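# Spread towel lengthwise, clear of basket

## Task

Lay the towel flat as a single layer entirely on the table, oriented so its long edges run straight away from the robot toward the table's far edge, with no part of it overlapping the basket when viewed from above; the basket must stay upright with its full base on the table, and at the end both hands must release and pull away.

## Robot and tools

Robot: two arms, left_arm (a left hand, on the +y side) and right_arm (a right hand). Base positions in the scene frame: left_arm (-0.036, +0.361, 0), right_arm (-0.027, -0.320, 0), each turned only slightly about z. A camera stand sits behind the arms.

Frames: the scene frame has its origin at table-top height midway between the nominal bases, +x out over the table (away from the robot), +y toward left_arm, +z up. Fixed cameras and the table use this frame. Each arm's reported hand pose, Hand target and wrist camera pose are in that arm's own base frame, whose axes are nearly parallel to the scene's. The hand point is fixed to the palm: 0.05 m in front of it and 0.15 m out from the wrist face. Its +z runs along the straight fingers, +y out of the palm, +x across the palm away from the thumb on the right hand (toward the thumb on the left hand). Fingertips reach 0.06-0.07 m past the point. A wrist bracket on the little-finger side can collide with things. With the thumb turned in front of the palm, the hand grips objects about 0.035-0.065 m thick.

The 28-number row (used by execute_actions and move), all values in [-1, 1], always full length even if one arm is idle: left_arm dx, dy, dz, rx, ry, rz, then left hand thumb_turn, thumb_bend, index, middle, ring, little, force_limit, speed; then the same 14 for right_arm. The six pose numbers are offsets (not poses), along that arm's base axes, measured from its Hand target at the start of the action or move; 1.0 equals 0.6 m of travel or 180 degrees, and rx, ry, rz form a single rotation vector turning about the Hand target's position. Every row in one action counts from that same start, and repeating an offset in a new call moves further. Six zeros re-request the current Hand target. The six hand motor numbers are absolute targets: -1 open (thumb beside palm / straight), +1 closed (thumb opposite fingers / fully bent / curled). force_limit maps -1 to about 0 N and +1 to 10 N at the fingertip (15 N for the two thumb motors); speed rises from near 0 at -1 to full at +0.48 and above (a full stroke then takes 0.49 s). For a gentle grip close at speed -0.94 or lower. To leave a hand unchanged, resend the eight hand numbers you last sent for it; if none sent yet, use its hand_measured plus hand_force_limit and hand_speed.

Tools:
- execute_actions(actions, cameras): actions is a list of actions; each action is up to 15 rows, one per 1/30 s step, lasting 0.5 s, with the last row held if short. An empty list just returns state and images. cameras: list of names, ["all"], or [].
- move(target, speed, blend, blocking, cameras): target is one row or a list of up to 15 rows; every row's offsets count from the same starting Hand targets. speed is top path speed in m/s, 0.002 to 4.3 (default 0.25), rotation capped at twice that in rad/s; one value or one per target. blend in metres rounds corners (0 = stop at each). Paths are straight, capped at 10 s total, ignore obstacles. blocking=false returns after about 0.5 s while motion continues. Result adds a move: line such as done, off_target, moving, held or fault, plus limits=paced (pose clipped) or limits=held (steps withheld).
- wait(seconds 0-10, cameras): lets time pass holding commands.
- stop(cameras): brakes a running move.
- zoom_image(camera, region [x0, y0, x1, y1] pixels, at most 504 wide and high) on the newest image of cam_head_left, cam_head_right, cam_high, cam_left_wrist or cam_right_wrist.
- show_instructions(): shows reference images.
- finished_scene(scene=1): ends the scene irreversibly.

Cameras: cam_head_left and cam_head_right (896x504, on one bar above/behind), cam_high (896x504, opposite side looking back), cam_left_wrist and cam_right_wrist (672x504 fisheye).

Results give per arm end_effector_position (m) and end_effector_quat_wxyz in its base frame, Hand target (the commanded pose after clipping; next offsets start here), joint positions, velocities (may read within noise), torques, and for hands hand_measured, hand_stopped_by (moving, target, force, stalled, fault), hand_load_n (fingertip load, positive pushing the finger open; near 0 after a lost grip), hand_force_limit, hand_speed. Action calls also list some step positions. A MOTOR HOT line warns of heating.

Behaviour: hands often rest 1-3 cm (up to 5) below the commanded pose without any contact; resend the shortfall as an offset. Commanded orientation is clipped to 40 degrees from the current one each step. Small turns can shift the hand point noticeably. A blocked arm keeps pushing; command back past the hand point to release. The scene keeps running while you think.

Avoid: letting the towel or basket leave the table, tipping the basket, dropping or releasing moving items, fast impacts on the table or fixed parts, arms touching each other or one hand gripping the other's fingers, overloading fingers, paths close to an arm's own base, and long stretched holds or unreachable pushes that overheat motors (100 °C makes the arm fall for 30-60 s). Finish with both hands open and raised clear.

Each tool is called after "Request:" as a command line: name --argument value for each argument, lists and objects as JSON in quotes; but a table of rows of numbers goes row by row, as --pt "numbers of a row", without its own name.

Reference images:

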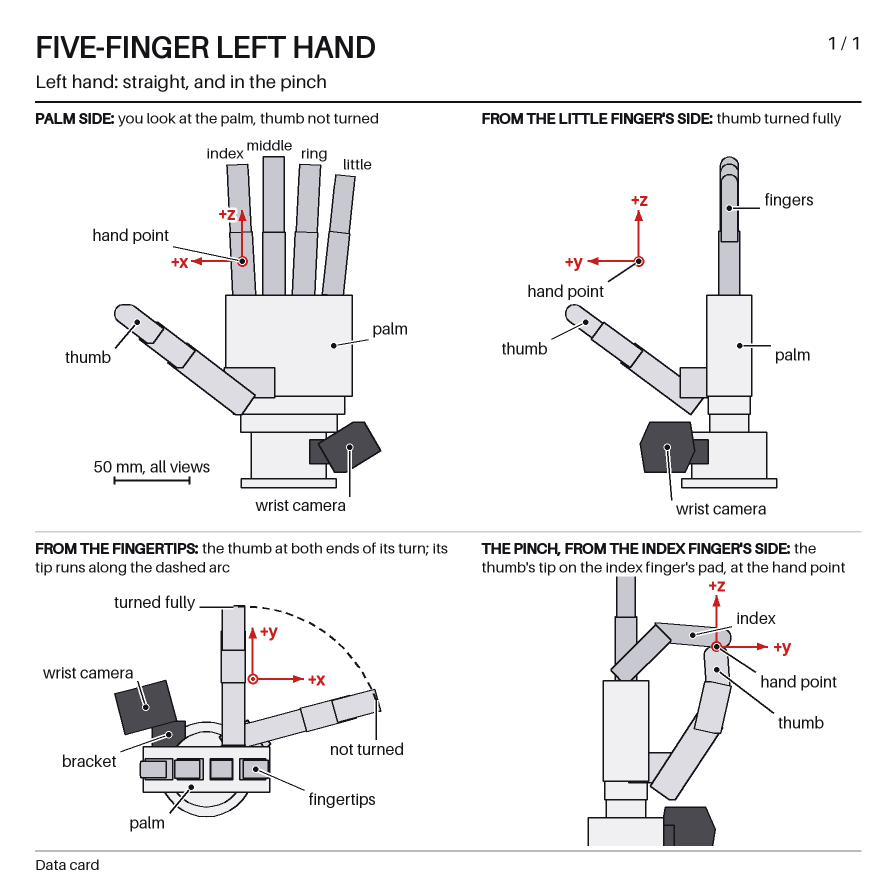

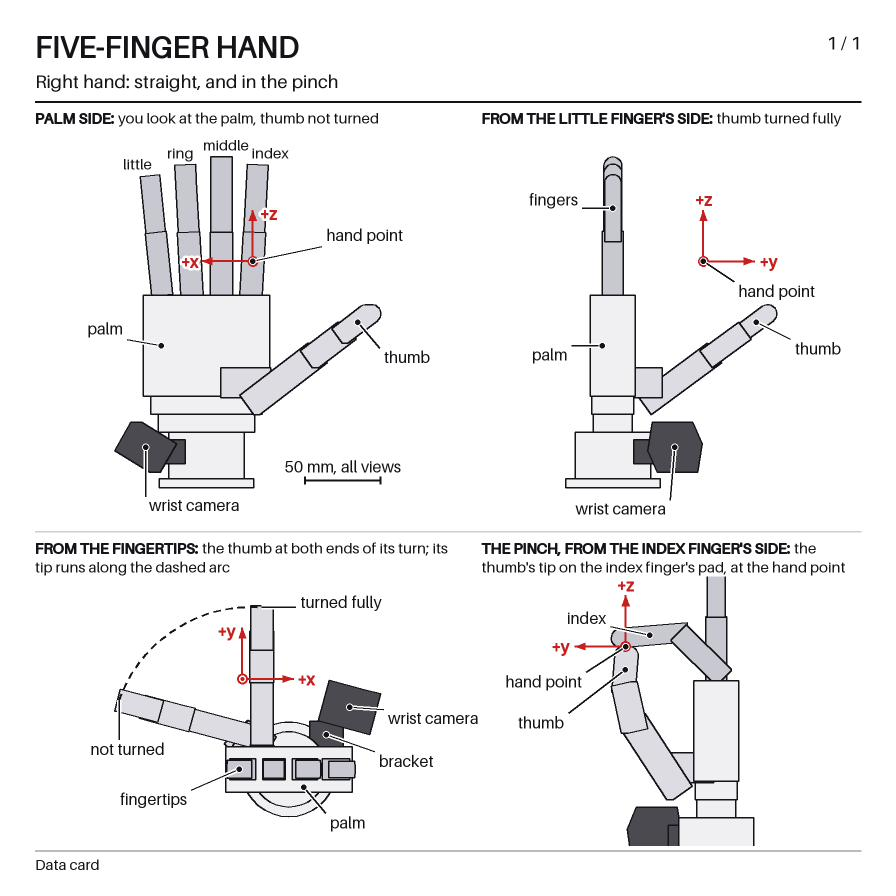

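## Session

Request:
execute_actions --actions '[]'

Scene clock: 0.00 s.
left_arm: end_effector_position=(+0.4000, -0.6419, +0.1367) hand_measured=(-1.000, -1.000, -1.000, -1.000, -1.000, -1.000) hand_load_n=(+0.0, +0.0, +0.0, +0.0, +0.0, +0.0) hand_stopped_by=(target, target, target, target, target, target) hand_force_limit=0.00 hand_speed=-0.80 end_effector_quat_wxyz=(+0.245, +0.810, -0.354, +0.397) | right_arm: end_effector_position=(+0.1833, +0.0152, +0.2021) hand_measured=(-1.000, -1.000, -1.000, -1.000, -1.000, -1.000) hand_load_n=(+0.0, +0.0, +0.0, +0.0, +0.0, +0.0) hand_stopped_by=(target, target, target, target, target, target) hand_force_limit=0.00 hand_speed=-0.80 end_effector_quat_wxyz=(-0.010, +0.947, -0.320, -0.027)
Joint positions: left_arm=[-0.932 1.868 1.265 0.003 0.028 -1.693] | right_arm=[0.148 1.007 0.958 -1.56 -0.043 -0.773]
Joint velocities: within noise
Joint torques (N m): no reading
Heat: left arm: hottest elbow 38 °C; right arm: hottest elbow 39 °C.
Hand target: left_arm +0.4054, -0.6491, +0.1561; +0.253, +0.802, -0.351, +0.411 | right_arm +0.1903, +0.0162, +0.2098; -0.016, +0.947, -0.319, -0.015

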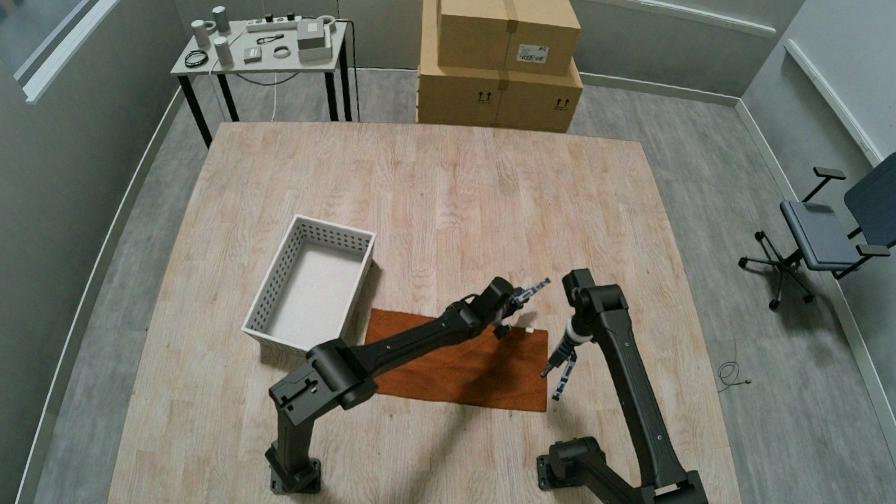

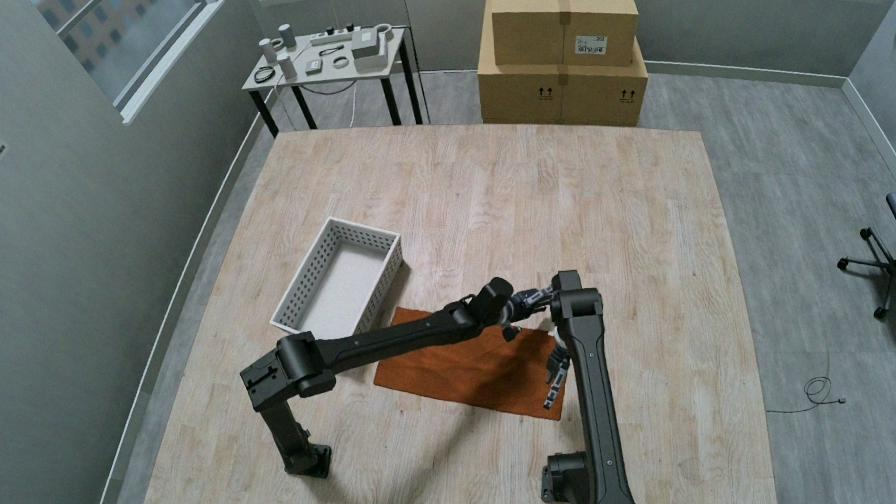

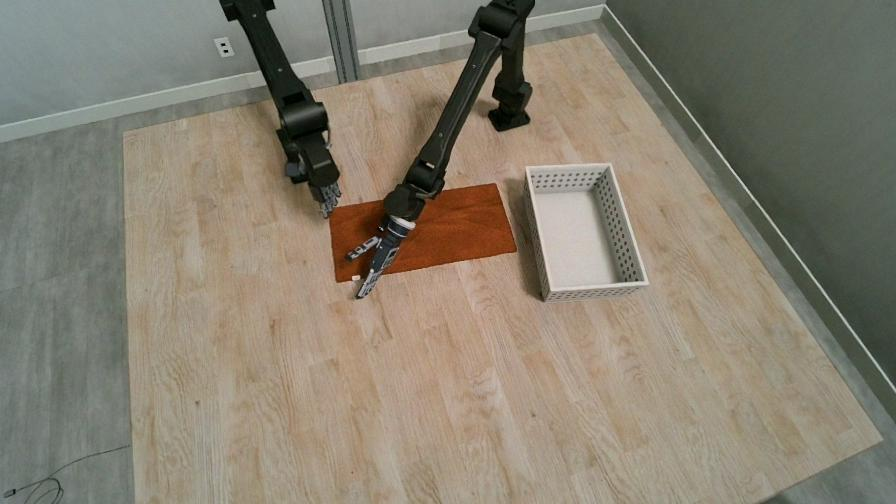

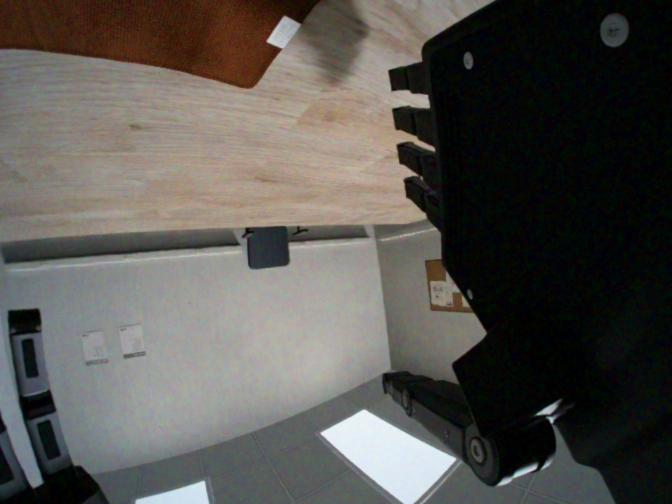

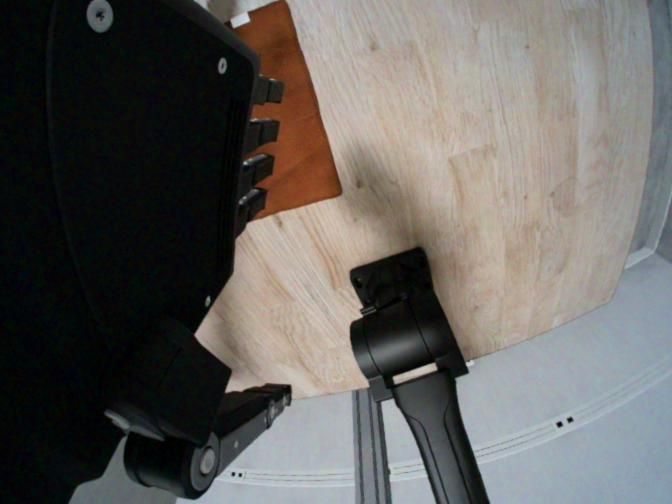

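Request:
zoom_image --camera "cam_high" --region '[300, 120, 680, 330]'

Request:
zoom_image --camera "cam_head_left" --region '[220, 200, 600, 430]'

Scaled by 1.326.

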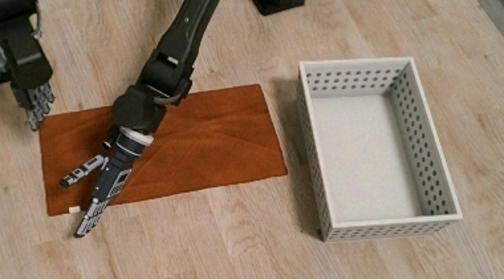

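Scaled by 1.326.

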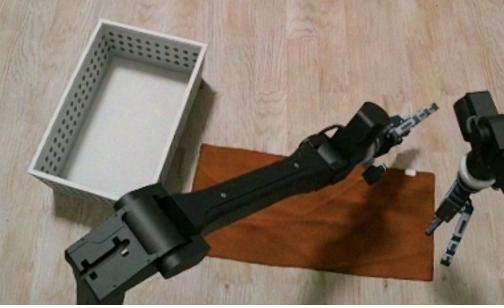

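Request:
move --pt "-0.262 0.774 0.157 0.3886 0.0946 0.2063 1 -1 0.3 0.3 1 1 0 -0.3 0 0 0.1 0 0 0 1 -1 0.3 0.3 1 1 0 -0.3" --speed 0.3 --cameras '["cam_head_left", "cam_high", "cam_left_wrist"]'

Scene clock: 404.77 s.
left_arm: end_effector_position=(+0.2495, -0.1879, +0.2558) hand_measured=(+1.000, -1.000, +0.300, +0.300, +1.000, +1.000) hand_load_n=(+0.0, +0.0, +0.0, +0.0, +0.0, +0.0) hand_stopped_by=(target, target, target, target, target, target) hand_force_limit=0.00 hand_speed=-0.30 end_effector_quat_wxyz=(-0.258, +0.920, -0.254, +0.151) | right_arm: end_effector_position=(+0.1807, +0.0148, +0.2542) hand_measured=(+1.000, -1.000, +0.300, +0.300, +1.000, +1.000) hand_load_n=(+0.0, -0.5, +0.0, +0.0, +0.0, +0.0) hand_stopped_by=(target, target, target, target, target, target) hand_force_limit=0.00 hand_speed=-0.30 end_effector_quat_wxyz=(-0.009, +0.947, -0.320, -0.029)
Joint positions: left_arm=[-0.879 1.037 1.107 -1.697 -0.604 -1.929] | right_arm=[0.148 1.007 1.094 -1.701 -0.043 -0.773]
Joint torques (N m): left_arm=[-0.32 -1.9 6.26 -0.16 -0.52 -0.01] | right_arm=[0.21 -3.14 11.95 0.09 0.17 -0.06]
Heat: left arm: hottest elbow 43 °C; right arm: hottest elbow 54 °C.
Hand target: left_arm +0.2480, -0.1846, +0.2503; -0.332, +0.913, -0.224, +0.081 | right_arm +0.1904, +0.0162, +0.2698; -0.016, +0.947, -0.319, -0.015
Off the commanded pose: left_arm 0.006 m, 12 deg | right_arm 0.018 m, 2 deg.
joint sent to its limit (left arm) — joint 4 (wrist pitch), lower limit. The joint targets are off in orientation, not in position.
joint sent to its limit (right arm) — joint 4 (wrist pitch), lower limit. The joint targets still meet the commanded pose.
move: off_target (left_arm, right_arm)
camera_calibration:
cam_left_wrist: T_world_to_cam=[[0.576725, 0.550175, 0.603901, -0.195762], [0.367865, -0.834933, 0.409343, -0.353767], [0.729427, -0.0139248, -0.683917, 0.105767], [0, 0, 0, 1]] pos_world=[0.16589, -0.186196, 0.335369]
Images, in order (width x height): cam_head_left 896x504, cam_high 896x504, cam_left_wrist 672x504.

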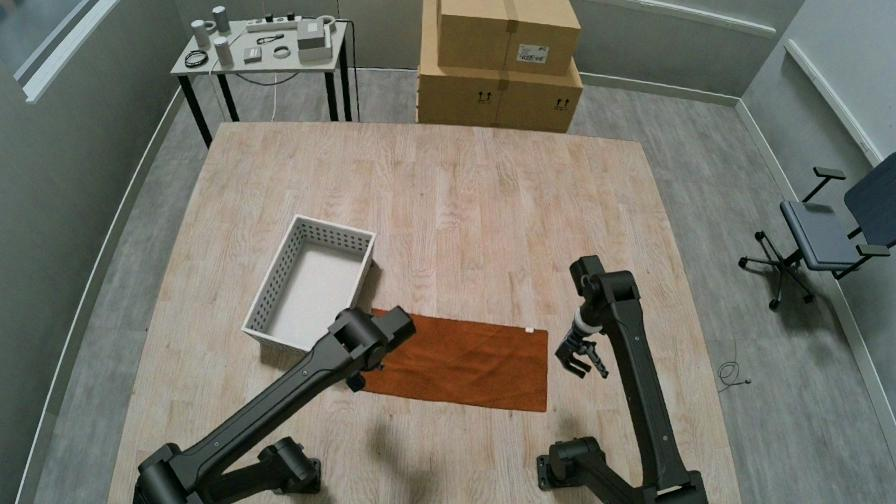

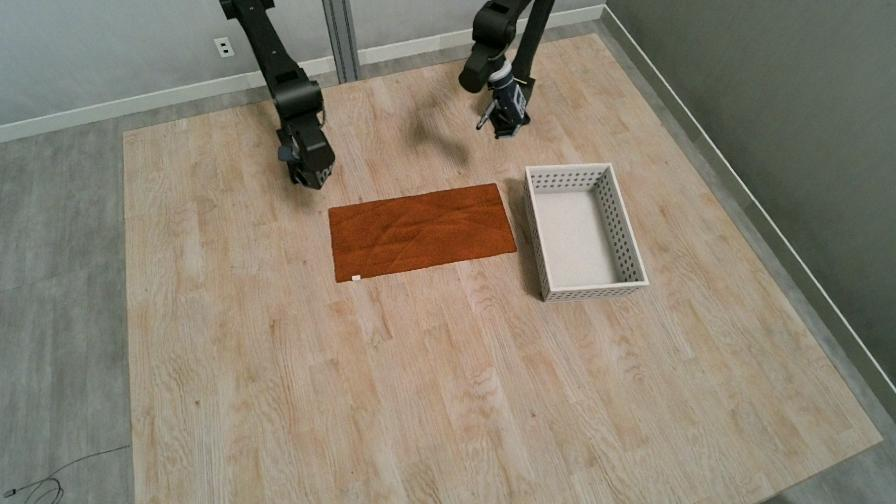

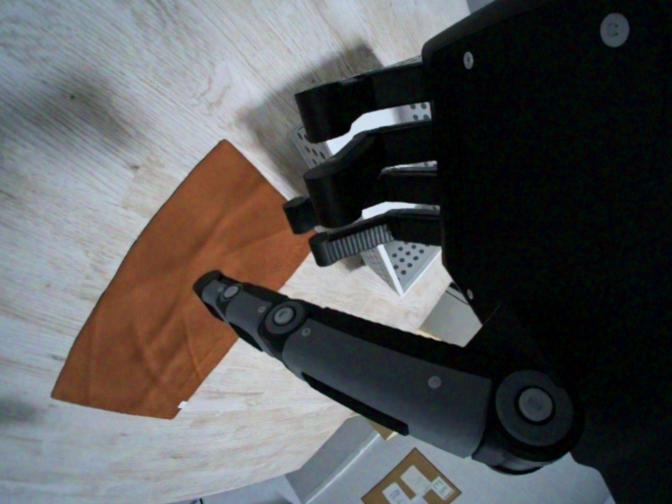

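Request:
move --pt "0 0 -0.217 0 0 0 1 -1 0.3 0.3 1 1 0 -0.3 0.394 0.790 -0.083 0.168 -0.137 0.008 1 -1 0.3 0.3 1 1 0 -0.3" --speed 0.3 --cameras '["all"]'

Scene clock: 425.97 s.
left_arm: end_effector_position=(+0.2489, -0.1823, +0.1238) hand_measured=(+1.000, -1.000, +0.300, +0.300, +1.000, +1.000) hand_load_n=(+0.0, +0.0, +0.0, +0.0, +0.0, +0.0) hand_stopped_by=(target, target, target, target, target, target) hand_force_limit=0.00 hand_speed=-0.30 end_effector_quat_wxyz=(-0.331, +0.913, -0.225, +0.078) | right_arm: end_effector_position=(+0.4138, +0.4747, +0.1972) hand_measured=(+1.000, -1.000, +0.300, +0.300, +1.000, +1.000) hand_load_n=(-0.5, +0.0, +0.0, +0.0, +0.5, +0.0) hand_stopped_by=(target, target, target, target, target, target) hand_force_limit=0.00 hand_speed=-0.30 end_effector_quat_wxyz=(-0.304, +0.905, -0.283, +0.091)
Joint positions: left_arm=[-0.903 1.25 0.904 -1.557 -0.62 -2.098] | right_arm=[0.784 1.714 1.589 -0.808 -0.115 -0.143]
Joint torques (N m): left_arm=[-1.79 -3.66 5.6 -0.01 -0.56 -0.23] | right_arm=[0.21 -12.75 13.31 1.81 0.14 -0.01]
Heat: left arm: hottest elbow 42 °C; right arm: hottest elbow 57 °C.
Hand target: left_arm +0.2481, -0.1847, +0.1203; -0.332, +0.913, -0.224, +0.081 | right_arm +0.4268, +0.4901, +0.2199; -0.328, +0.896, -0.282, +0.103
Off the commanded pose: left_arm 0.004 m, 0 deg | right_arm 0.031 m, 3 deg.
joint sent to its limit (left arm) — joint 6 (wrist roll), lower limit. The joint targets still meet the commanded pose.
move: off_target (right_arm)
camera_calibration:
cam_left_wrist: T_world_to_cam=[[0.569034, 0.507998, 0.646636, -0.129889], [0.484786, -0.842417, 0.235195, -0.303776], [0.664215, 0.179646, -0.725634, 0.0727051], [0, 0, 0, 1]] pos_world=[0.172885, -0.202984, 0.208194]
cam_right_wrist: T_world_to_cam=[[-0.224532, -0.779249, -0.585112, 0.580812], [-0.966041, 0.0992087, 0.238585, 0.30975], [-0.127869, 0.618812, -0.775062, 0.0265834], [0, 0, 0, 1]] pos_world=[0.433041, 0.405417, 0.286542]

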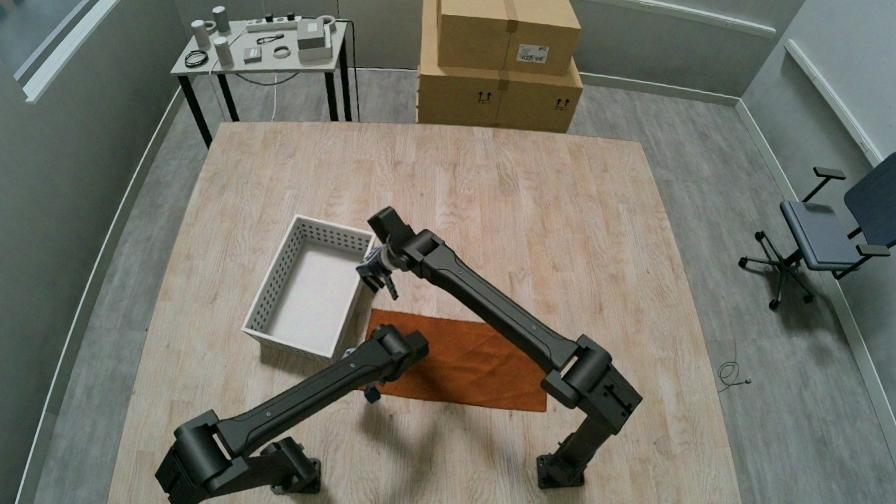

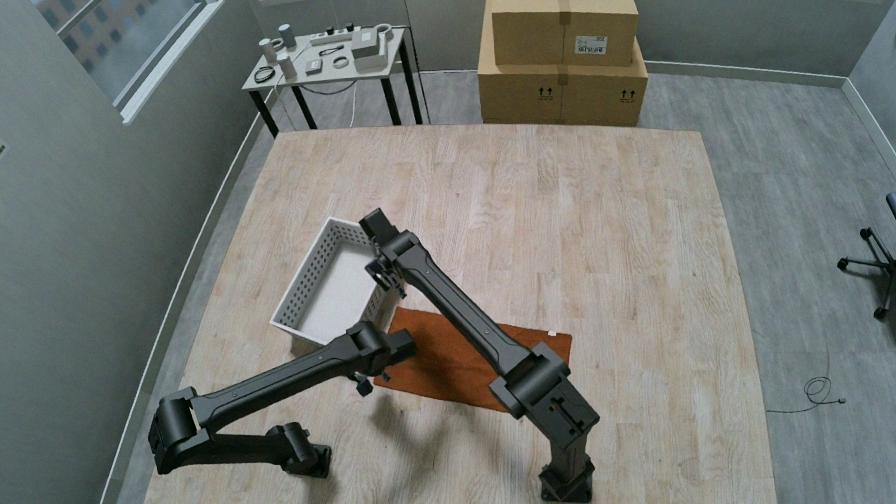

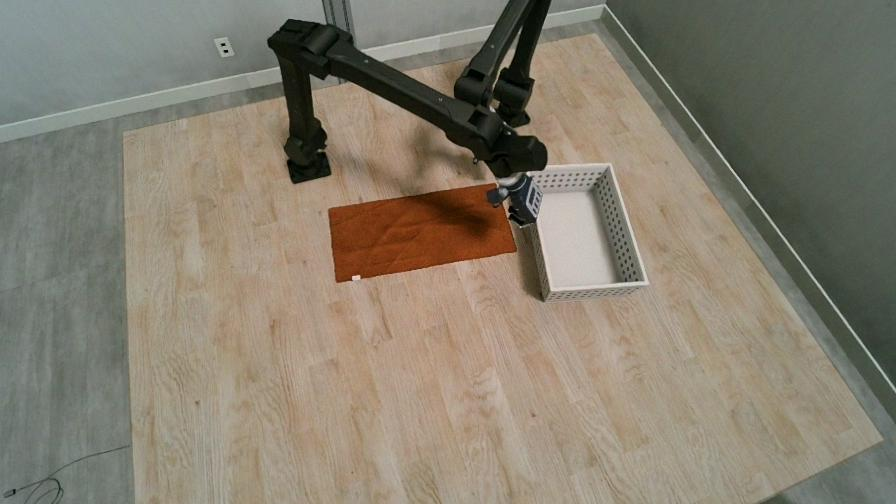

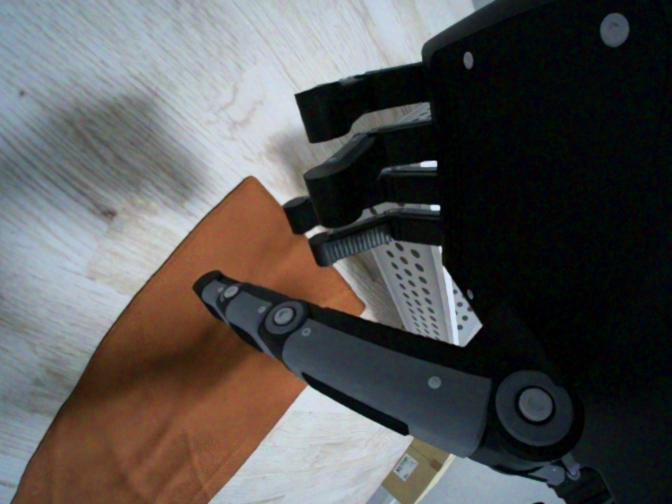

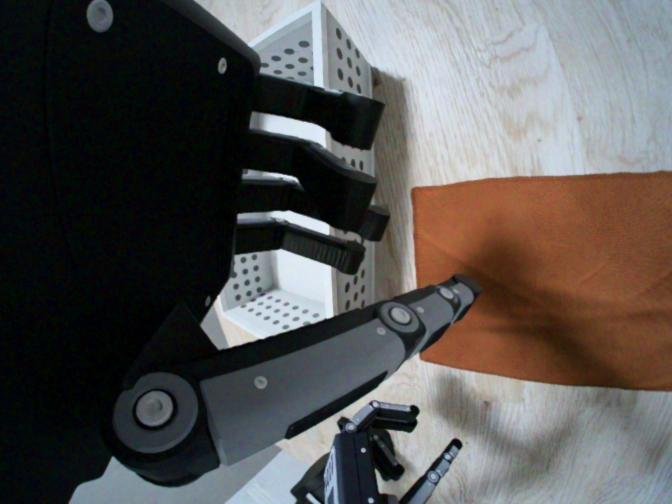

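Request:
move --pt "0.004 0.017 -0.122 0 0 -0.02 1 -1 0.3 0.3 1 1 0 -0.3 0.015 0.023 -0.242 0.0365 -0.0254 -0.044 1 -0.8 0.3 0.3 1 1 0 -0.3" --speed 0.15 --cameras '["all"]'

Scene clock: 488.03 s.
left_arm: end_effector_position=(+0.2496, -0.1781, +0.0512) hand_measured=(+1.000, -1.000, +0.300, +0.300, +1.000, +1.000) hand_load_n=(+0.0, +0.0, +0.0, +0.5, +0.0, +0.0) hand_stopped_by=(target, target, target, target, target, target) hand_force_limit=0.00 hand_speed=-0.30 end_effector_quat_wxyz=(-0.326, +0.906, -0.251, +0.096) | right_arm: end_effector_position=(+0.4361, +0.4951, +0.0735) hand_measured=(+1.000, -0.800, +0.300, +0.300, +1.000, +1.000) hand_load_n=(+0.0, +0.0, +0.0, +0.0, +0.0, +0.0) hand_stopped_by=(target, target, target, target, target, target) hand_force_limit=0.00 hand_speed=-0.30 end_effector_quat_wxyz=(-0.375, +0.852, -0.336, +0.144)
Joint positions: left_arm=[-0.897 1.305 0.742 -1.279 -0.647 -2.02] | right_arm=[0.797 1.788 1.279 -0.236 -0.022 -0.013]
Joint torques (N m): left_arm=[-0.09 -3.6 4.98 0.08 -0.62 -0.03] | right_arm=[0.97 -13.1 9.2 2.15 0.22 -0.01]
Heat: left arm: hottest elbow 41 °C; right arm: hottest elbow 57 °C.
Hand target: left_arm +0.2505, -0.1745, +0.0470; -0.329, +0.905, -0.252, +0.092 | right_arm +0.4359, +0.5040, +0.0749; -0.382, +0.849, -0.335, +0.144
Off the commanded pose: left_arm 0.006 m, 1 deg | right_arm 0.009 m, 1 deg.
move: done
camera_calibration:
cam_left_wrist: T_world_to_cam=[[0.58983, 0.477014, 0.651581, -0.0964136], [0.427919, -0.868911, 0.248754, -0.274748], [0.684825, 0.132101, -0.716634, 0.00463889], [0, 0, 0, 1]] pos_world=[0.171261, -0.193354, 0.13449]
cam_right_wrist: T_world_to_cam=[[-0.255684, -0.65307, -0.712829, 0.489845], [-0.965238, 0.213815, 0.150331, 0.308174], [0.0542366, 0.726487, -0.685037, -0.218548], [0, 0, 0, 1]] pos_world=[0.43456, 0.412784, 0.153134]

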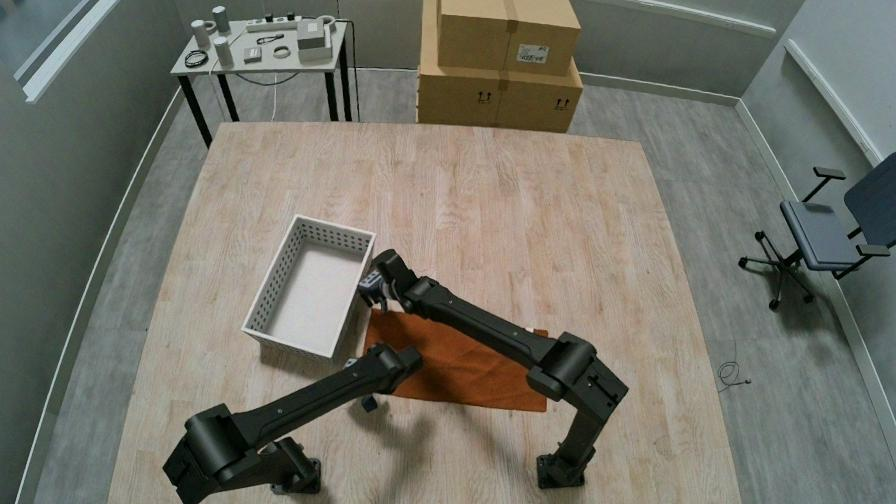

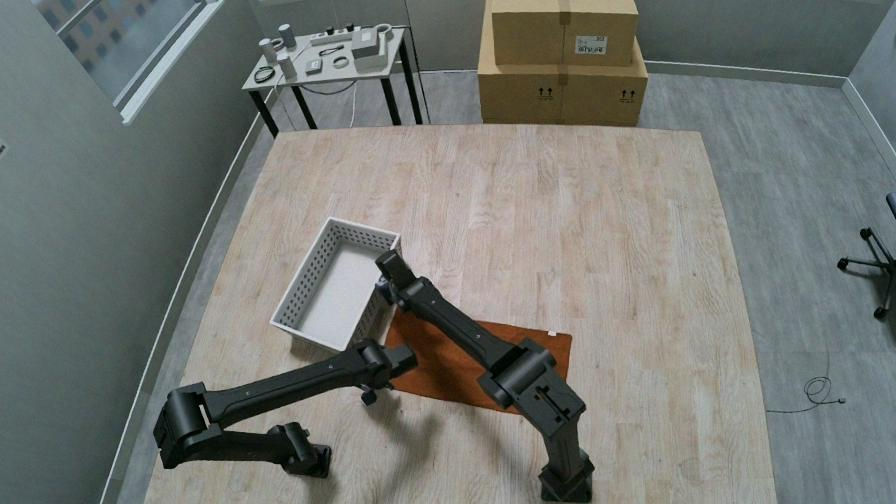

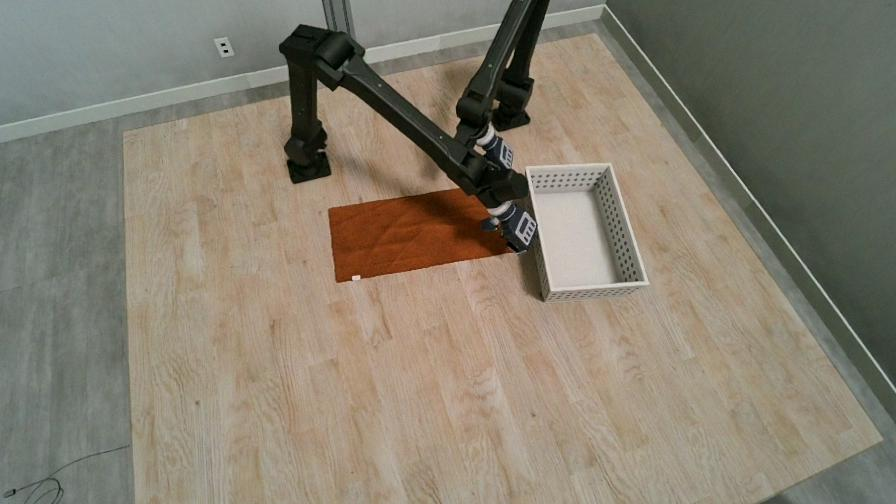

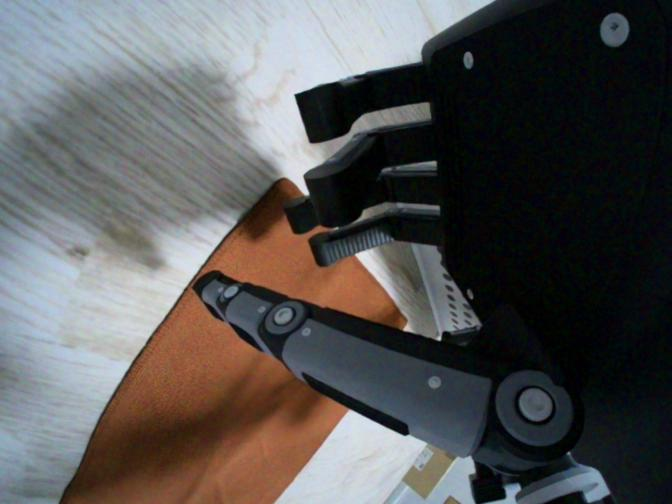

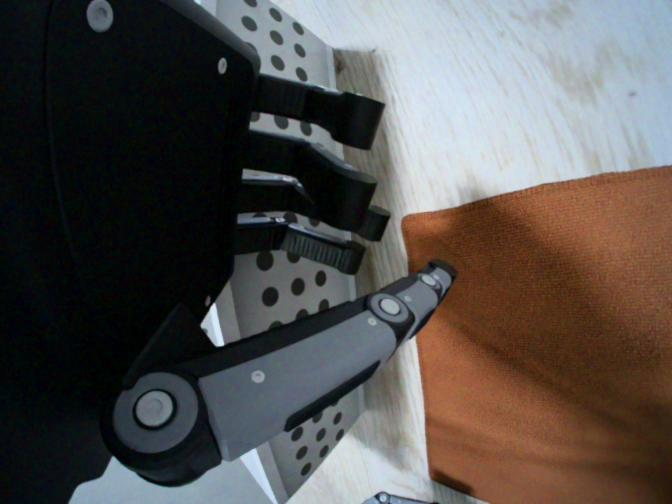

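Request:
move --pt "0.0103 0.0128 -0.058 0 0 0 1 -1 0.3 0.3 1 1 0 -0.3 -0.0118 -0.0102 -0.0925 0 0 0 1 -0.8 0.3 0.3 1 1 0 -0.3" --speed 0.08 --cameras '["cam_left_wrist", "cam_right_wrist", "cam_head_right"]'

Scene clock: 520.13 s.
left_arm: end_effector_position=(+0.2567, -0.1711, +0.0175) hand_measured=(+1.000, -1.000, +0.300, +0.300, +1.000, +1.000) hand_load_n=(+0.0, +0.0, +0.0, -2.0, +0.0, +0.0) hand_stopped_by=(target, target, target, target, target, target) hand_force_limit=0.00 hand_speed=-0.30 end_effector_quat_wxyz=(-0.326, +0.906, -0.251, +0.097) | right_arm: end_effector_position=(+0.4318, +0.4917, +0.0271) hand_measured=(+1.000, -0.800, +0.300, +0.300, +1.000, +1.000) hand_load_n=(+0.0, -0.5, +0.0, +0.0, +0.0, +0.0) hand_stopped_by=(target, target, target, target, target, target) hand_force_limit=0.00 hand_speed=-0.30 end_effector_quat_wxyz=(-0.381, +0.849, -0.336, +0.147)
Joint positions: left_arm=[-0.864 1.361 0.687 -1.141 -0.657 -1.978] | right_arm=[0.799 1.838 1.2 -0.091 -0.02 -0.01]
Joint torques (N m): left_arm=[-0.32 -3.84 4.42 0.2 -0.58 -0.03] | right_arm=[1.03 -12.28 8.24 2.17 0.21 -0.01]
Heat: left arm: hottest elbow 41 °C; right arm: hottest elbow 57 °C.
Hand target: left_arm +0.2567, -0.1668, +0.0122; -0.329, +0.905, -0.252, +0.092 | right_arm +0.4288, +0.4980, +0.0195; -0.382, +0.849, -0.335, +0.144
Off the commanded pose: left_arm 0.007 m, 1 deg | right_arm 0.010 m, 0 deg.
move: done
camera_calibration:
cam_left_wrist: T_world_to_cam=[[0.589442, 0.476306, 0.65245, -0.0819973], [0.426529, -0.869421, 0.249361, -0.263031], [0.686026, 0.131305, -0.715631, -0.0257112], [0, 0, 0, 1]] pos_world=[0.178162, -0.186253, 0.100689]
cam_right_wrist: T_world_to_cam=[[-0.249386, -0.643518, -0.723665, 0.446342], [-0.966358, 0.213924, 0.14279, 0.312394], [0.0629213, 0.73493, -0.675218, -0.25568], [0, 0, 0, 1]] pos_world=[0.429284, 0.408308, 0.105756]
Images, in order (width x height): cam_head_right 896x504, cam_left_wrist 672x504, cam_right_wrist 672x504.

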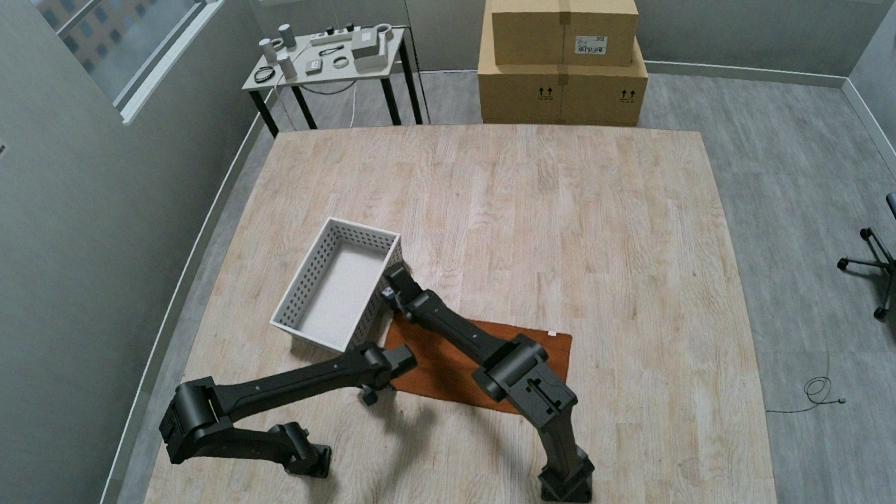

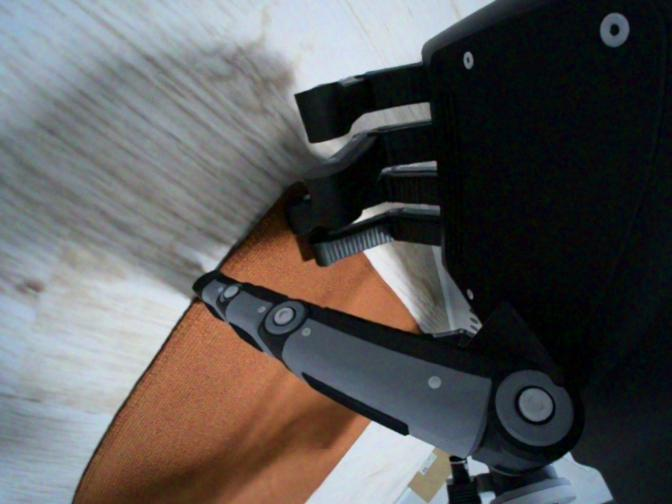

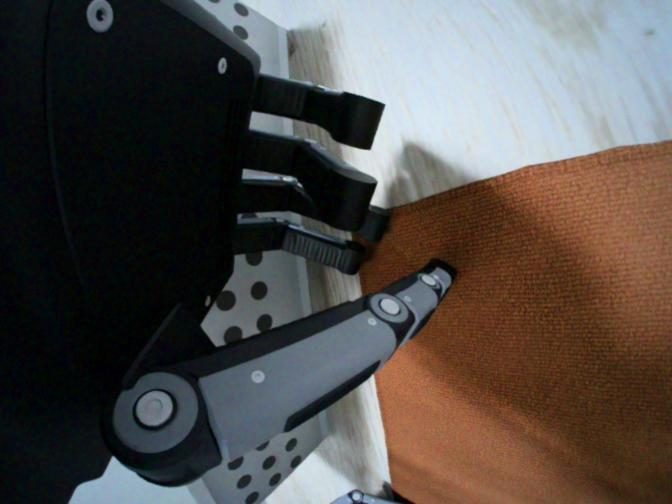

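Request:
move --pt "0.0197 -0.0037 -0.0142 0 0 0.028 1 -1 0.3 0.3 1 1 0 -0.3 -0.013 -0.006 -0.025 0 0 0 1 -0.8 0.3 0.3 1 1 0 -0.3" --speed 0.05 --cameras '["cam_left_wrist", "cam_right_wrist"]'

Scene clock: 550.53 s.
left_arm: end_effector_position=(+0.2594, -0.1705, +0.0147) hand_measured=(+1.000, -1.000, +0.300, +0.302, +1.000, +1.000) hand_load_n=(+0.0, +0.0, -1.5, -12.5, +0.0, +0.5) hand_stopped_by=(target, target, target, target, target, target) hand_force_limit=0.00 hand_speed=-0.30 end_effector_quat_wxyz=(-0.330, +0.910, -0.238, +0.083) | right_arm: end_effector_position=(+0.4320, +0.4937, +0.0256) hand_measured=(+1.000, -0.800, +0.300, +0.300, +1.000, +1.000) hand_load_n=(-1.0, +4.5, +0.0, +0.0, +0.0, +0.0) hand_stopped_by=(target, target, target, target, target, target) hand_force_limit=0.00 hand_speed=-0.30 end_effector_quat_wxyz=(-0.393, +0.843, -0.335, +0.152)
Joint positions: left_arm=[-0.852 1.393 0.709 -1.164 -0.644 -2.004] | right_arm=[0.801 1.838 1.181 -0.044 -0.017 -0.006]
Joint torques (N m): left_arm=[0.73 -1.2 5.63 0.42 -0.36 -0.52] | right_arm=[1.2 -11.58 6.82 2.11 0.25 -0.01]
Heat: left arm: hottest elbow 40 °C; right arm: hottest elbow 55 °C.
Hand target: left_arm +0.2686, -0.1692, +0.0037; -0.333, +0.916, -0.212, +0.077 | right_arm +0.4211, +0.4944, +0.0045; -0.382, +0.849, -0.335, +0.145
Off the commanded pose: left_arm 0.014 m, 3 deg | right_arm 0.024 m, 2 deg.
move: off_target (left_arm, right_arm)
camera_calibration:
cam_left_wrist: T_world_to_cam=[[0.583021, 0.491416, 0.646991, -0.077646], [0.460996, -0.855825, 0.234618, -0.269373], [0.669006, 0.161473, -0.725505, -0.0199063], [0, 0, 0, 1]] pos_world=[0.182767, -0.189166, 0.098994]
cam_right_wrist: T_world_to_cam=[[-0.237215, -0.628602, -0.740668, 0.434398], [-0.968409, 0.213362, 0.129074, 0.313846], [0.0768943, 0.747888, -0.659357, -0.271089], [0, 0, 0, 1]] pos_world=[0.427822, 0.408844, 0.102491]
Images, in order (width x height): cam_left_wrist 672x504, cam_right_wrist 672x504.

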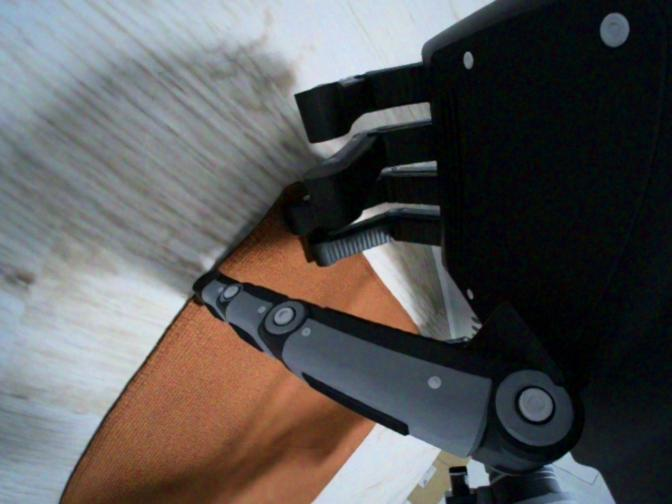

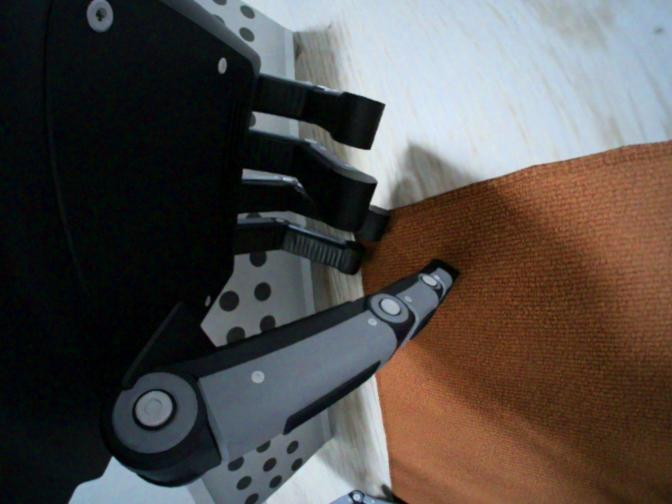

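Request:
move --pt "-0.0043 0 0.0237 0 0 0.0 1 -1 0.3 0.3 1 1 0 -0.3 0.002 0 0.041 -0.0243 0.0227 0 1 -0.8 0.3 0.3 1 1 0 -0.3" --speed 0.05 --cameras '["cam_left_wrist", "cam_right_wrist"]'

Scene clock: 571.23 s.
left_arm: end_effector_position=(+0.2577, -0.1684, +0.0162) hand_measured=(+1.000, -1.000, +0.300, +0.302, +1.000, +1.000) hand_load_n=(+0.0, +0.0, +0.0, -6.0, +0.0, +0.0) hand_stopped_by=(target, target, target, target, target, target) hand_force_limit=0.00 hand_speed=-0.30 end_effector_quat_wxyz=(-0.331, +0.913, -0.225, +0.079) | right_arm: end_effector_position=(+0.4176, +0.4801, +0.0232) hand_measured=(+1.000, -0.800, +0.300, +0.300, +1.000, +1.000) hand_load_n=(+0.0, -0.5, +0.0, -0.5, +0.0, +0.0) hand_stopped_by=(target, target, target, target, target, target) hand_force_limit=0.00 hand_speed=-0.30 end_effector_quat_wxyz=(-0.331, +0.868, -0.346, +0.127)
Joint positions: left_arm=[-0.852 1.393 0.712 -1.187 -0.638 -2.037] | right_arm=[0.803 1.837 1.24 -0.249 -0.015 -0.003]
Joint torques (N m): left_arm=[0.32 -3.55 6.39 -0.66 -0.58 -0.27] | right_arm=[1.03 -12.28 10.99 1.1 0.18 -0.04]
Heat: left arm: hottest elbow 40 °C; right arm: hottest elbow 52 °C.
Hand target: left_arm +0.2659, -0.1690, +0.0179; -0.333, +0.916, -0.212, +0.077 | right_arm +0.4222, +0.4942, +0.0290; -0.337, +0.868, -0.343, +0.127
Off the commanded pose: left_arm 0.008 m, 2 deg | right_arm 0.016 m, 1 deg.
move: off_target (right_arm)
camera_calibration:
cam_left_wrist: T_world_to_cam=[[0.568499, 0.507163, 0.647762, -0.0723668], [0.484018, -0.842875, 0.235135, -0.27087], [0.665234, 0.179855, -0.724649, -0.0140402], [0, 0, 0, 1]] pos_world=[0.181586, -0.189083, 0.100393]
cam_right_wrist: T_world_to_cam=[[-0.307999, -0.699549, -0.644801, 0.482033], [-0.951357, 0.231816, 0.202931, 0.285471], [0.00751449, 0.675938, -0.73692, -0.196038], [0, 0, 0, 1]] pos_world=[0.421523, 0.403539, 0.108421]
Images, in order (width x height): cam_left_wrist 672x504, cam_right_wrist 672x504.

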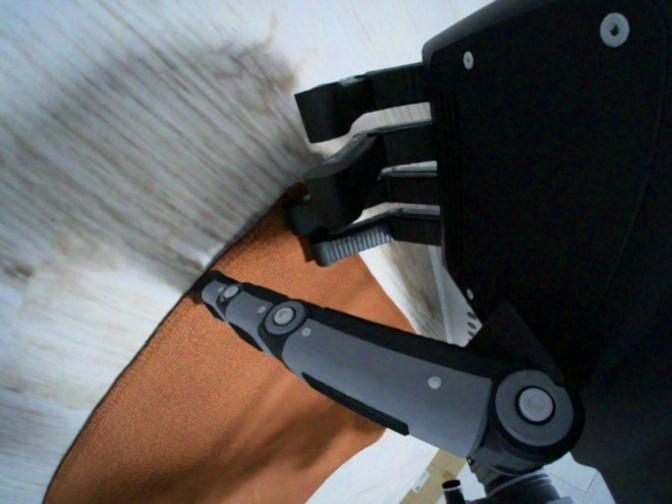

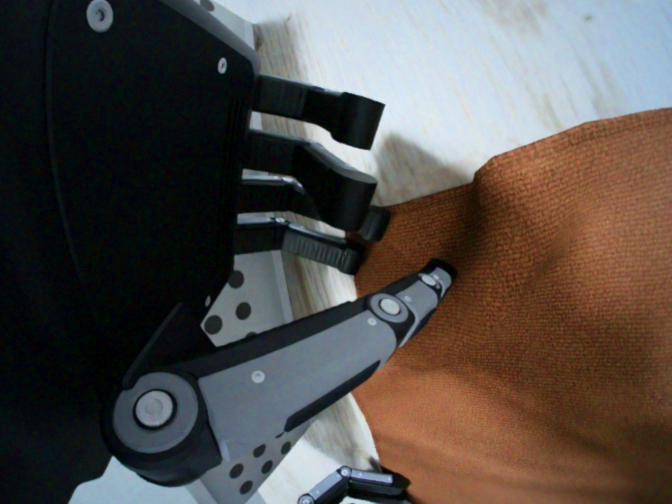

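Request:
move --pt "0 0 0 0 0 0 1 -1 0.3 0.3 1 1 0 -0.3 0 0 -0.016 0 0 0 1 -0.8 0.3 0.3 1 1 0 -0.3" --pt "0 0 0 0 0 0 1 0.2 0.3 0.3 1 1 0 -0.6 0 0 -0.016 0 0 0 1 0.2 0.3 0.3 1 1 0 -0.6" --speed 0.05 --cameras '["cam_left_wrist", "cam_right_wrist"]'

Scene clock: 593.13 s.
left_arm: end_effector_position=(+0.2578, -0.1686, +0.0163) hand_measured=(+1.000, -0.308, +0.300, +0.300, +1.000, +1.000) hand_load_n=(+1.5, +11.0, +0.0, -4.0, +0.0, +0.5) hand_stopped_by=(target, force, target, target, target, target) hand_force_limit=0.00 hand_speed=-0.60 end_effector_quat_wxyz=(-0.331, +0.913, -0.225, +0.079) | right_arm: end_effector_position=(+0.4178, +0.4802, +0.0229) hand_measured=(+1.000, -0.312, +0.300, +0.300, +1.000, +1.000) hand_load_n=(+1.0, +10.0, +0.0, +0.5, +0.0, +0.0) hand_stopped_by=(target, force, target, target, target, target) hand_force_limit=0.00 hand_speed=-0.60 end_effector_quat_wxyz=(-0.332, +0.868, -0.346, +0.127)
Joint positions: left_arm=[-0.852 1.393 0.713 -1.187 -0.637 -2.038] | right_arm=[0.803 1.837 1.24 -0.248 -0.015 -0.003]
Joint torques (N m): left_arm=[0.38 -3.55 6.32 -0.59 -0.6 -0.27] | right_arm=[1.03 -11.34 10.36 1.88 0.18 -0.04]
Heat: left arm: hottest elbow 41 °C; right arm: hottest elbow 54 °C.
Hand target: left_arm +0.2659, -0.1691, +0.0179; -0.333, +0.916, -0.212, +0.077 | right_arm +0.4222, +0.4942, +0.0194; -0.337, +0.868, -0.343, +0.127
Off the commanded pose: left_arm 0.008 m, 2 deg | right_arm 0.015 m, 1 deg.
move: off_target (right_arm); target 2's new numbers were sent with right_arm's hand 0.015 m and 1 deg from that target
camera_calibration:
cam_left_wrist: T_world_to_cam=[[0.568418, 0.507865, 0.647282, -0.0722559], [0.484527, -0.842474, 0.235522, -0.271191], [0.664932, 0.179751, -0.724952, -0.0138597], [0, 0, 0, 1]] pos_world=[0.181687, -0.189284, 0.100594]
cam_right_wrist: T_world_to_cam=[[-0.307847, -0.699405, -0.64503, 0.481844], [-0.951405, 0.231789, 0.202739, 0.285655], [0.00771438, 0.676097, -0.736773, -0.196491], [0, 0, 0, 1]] pos_world=[0.421624, 0.403639, 0.108121]
Images, in order (width x height): cam_left_wrist 672x504, cam_right_wrist 672x504.

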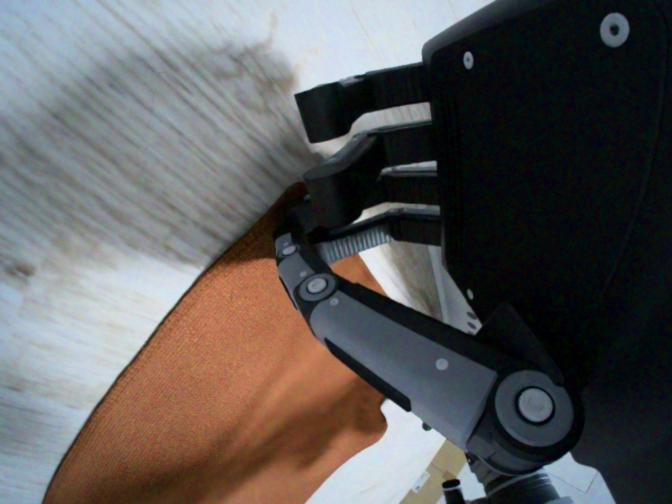

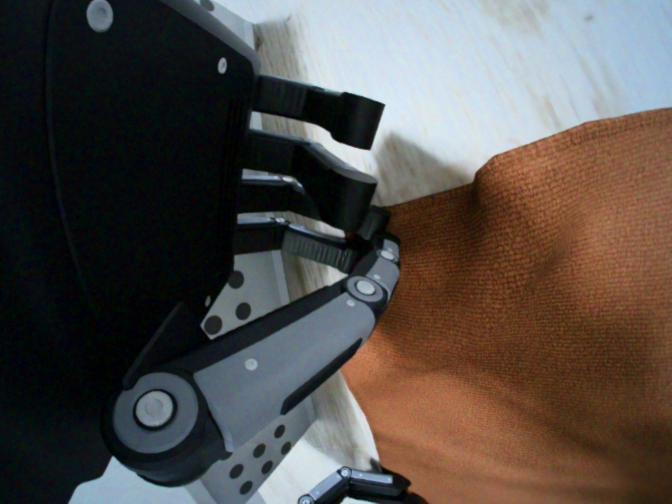

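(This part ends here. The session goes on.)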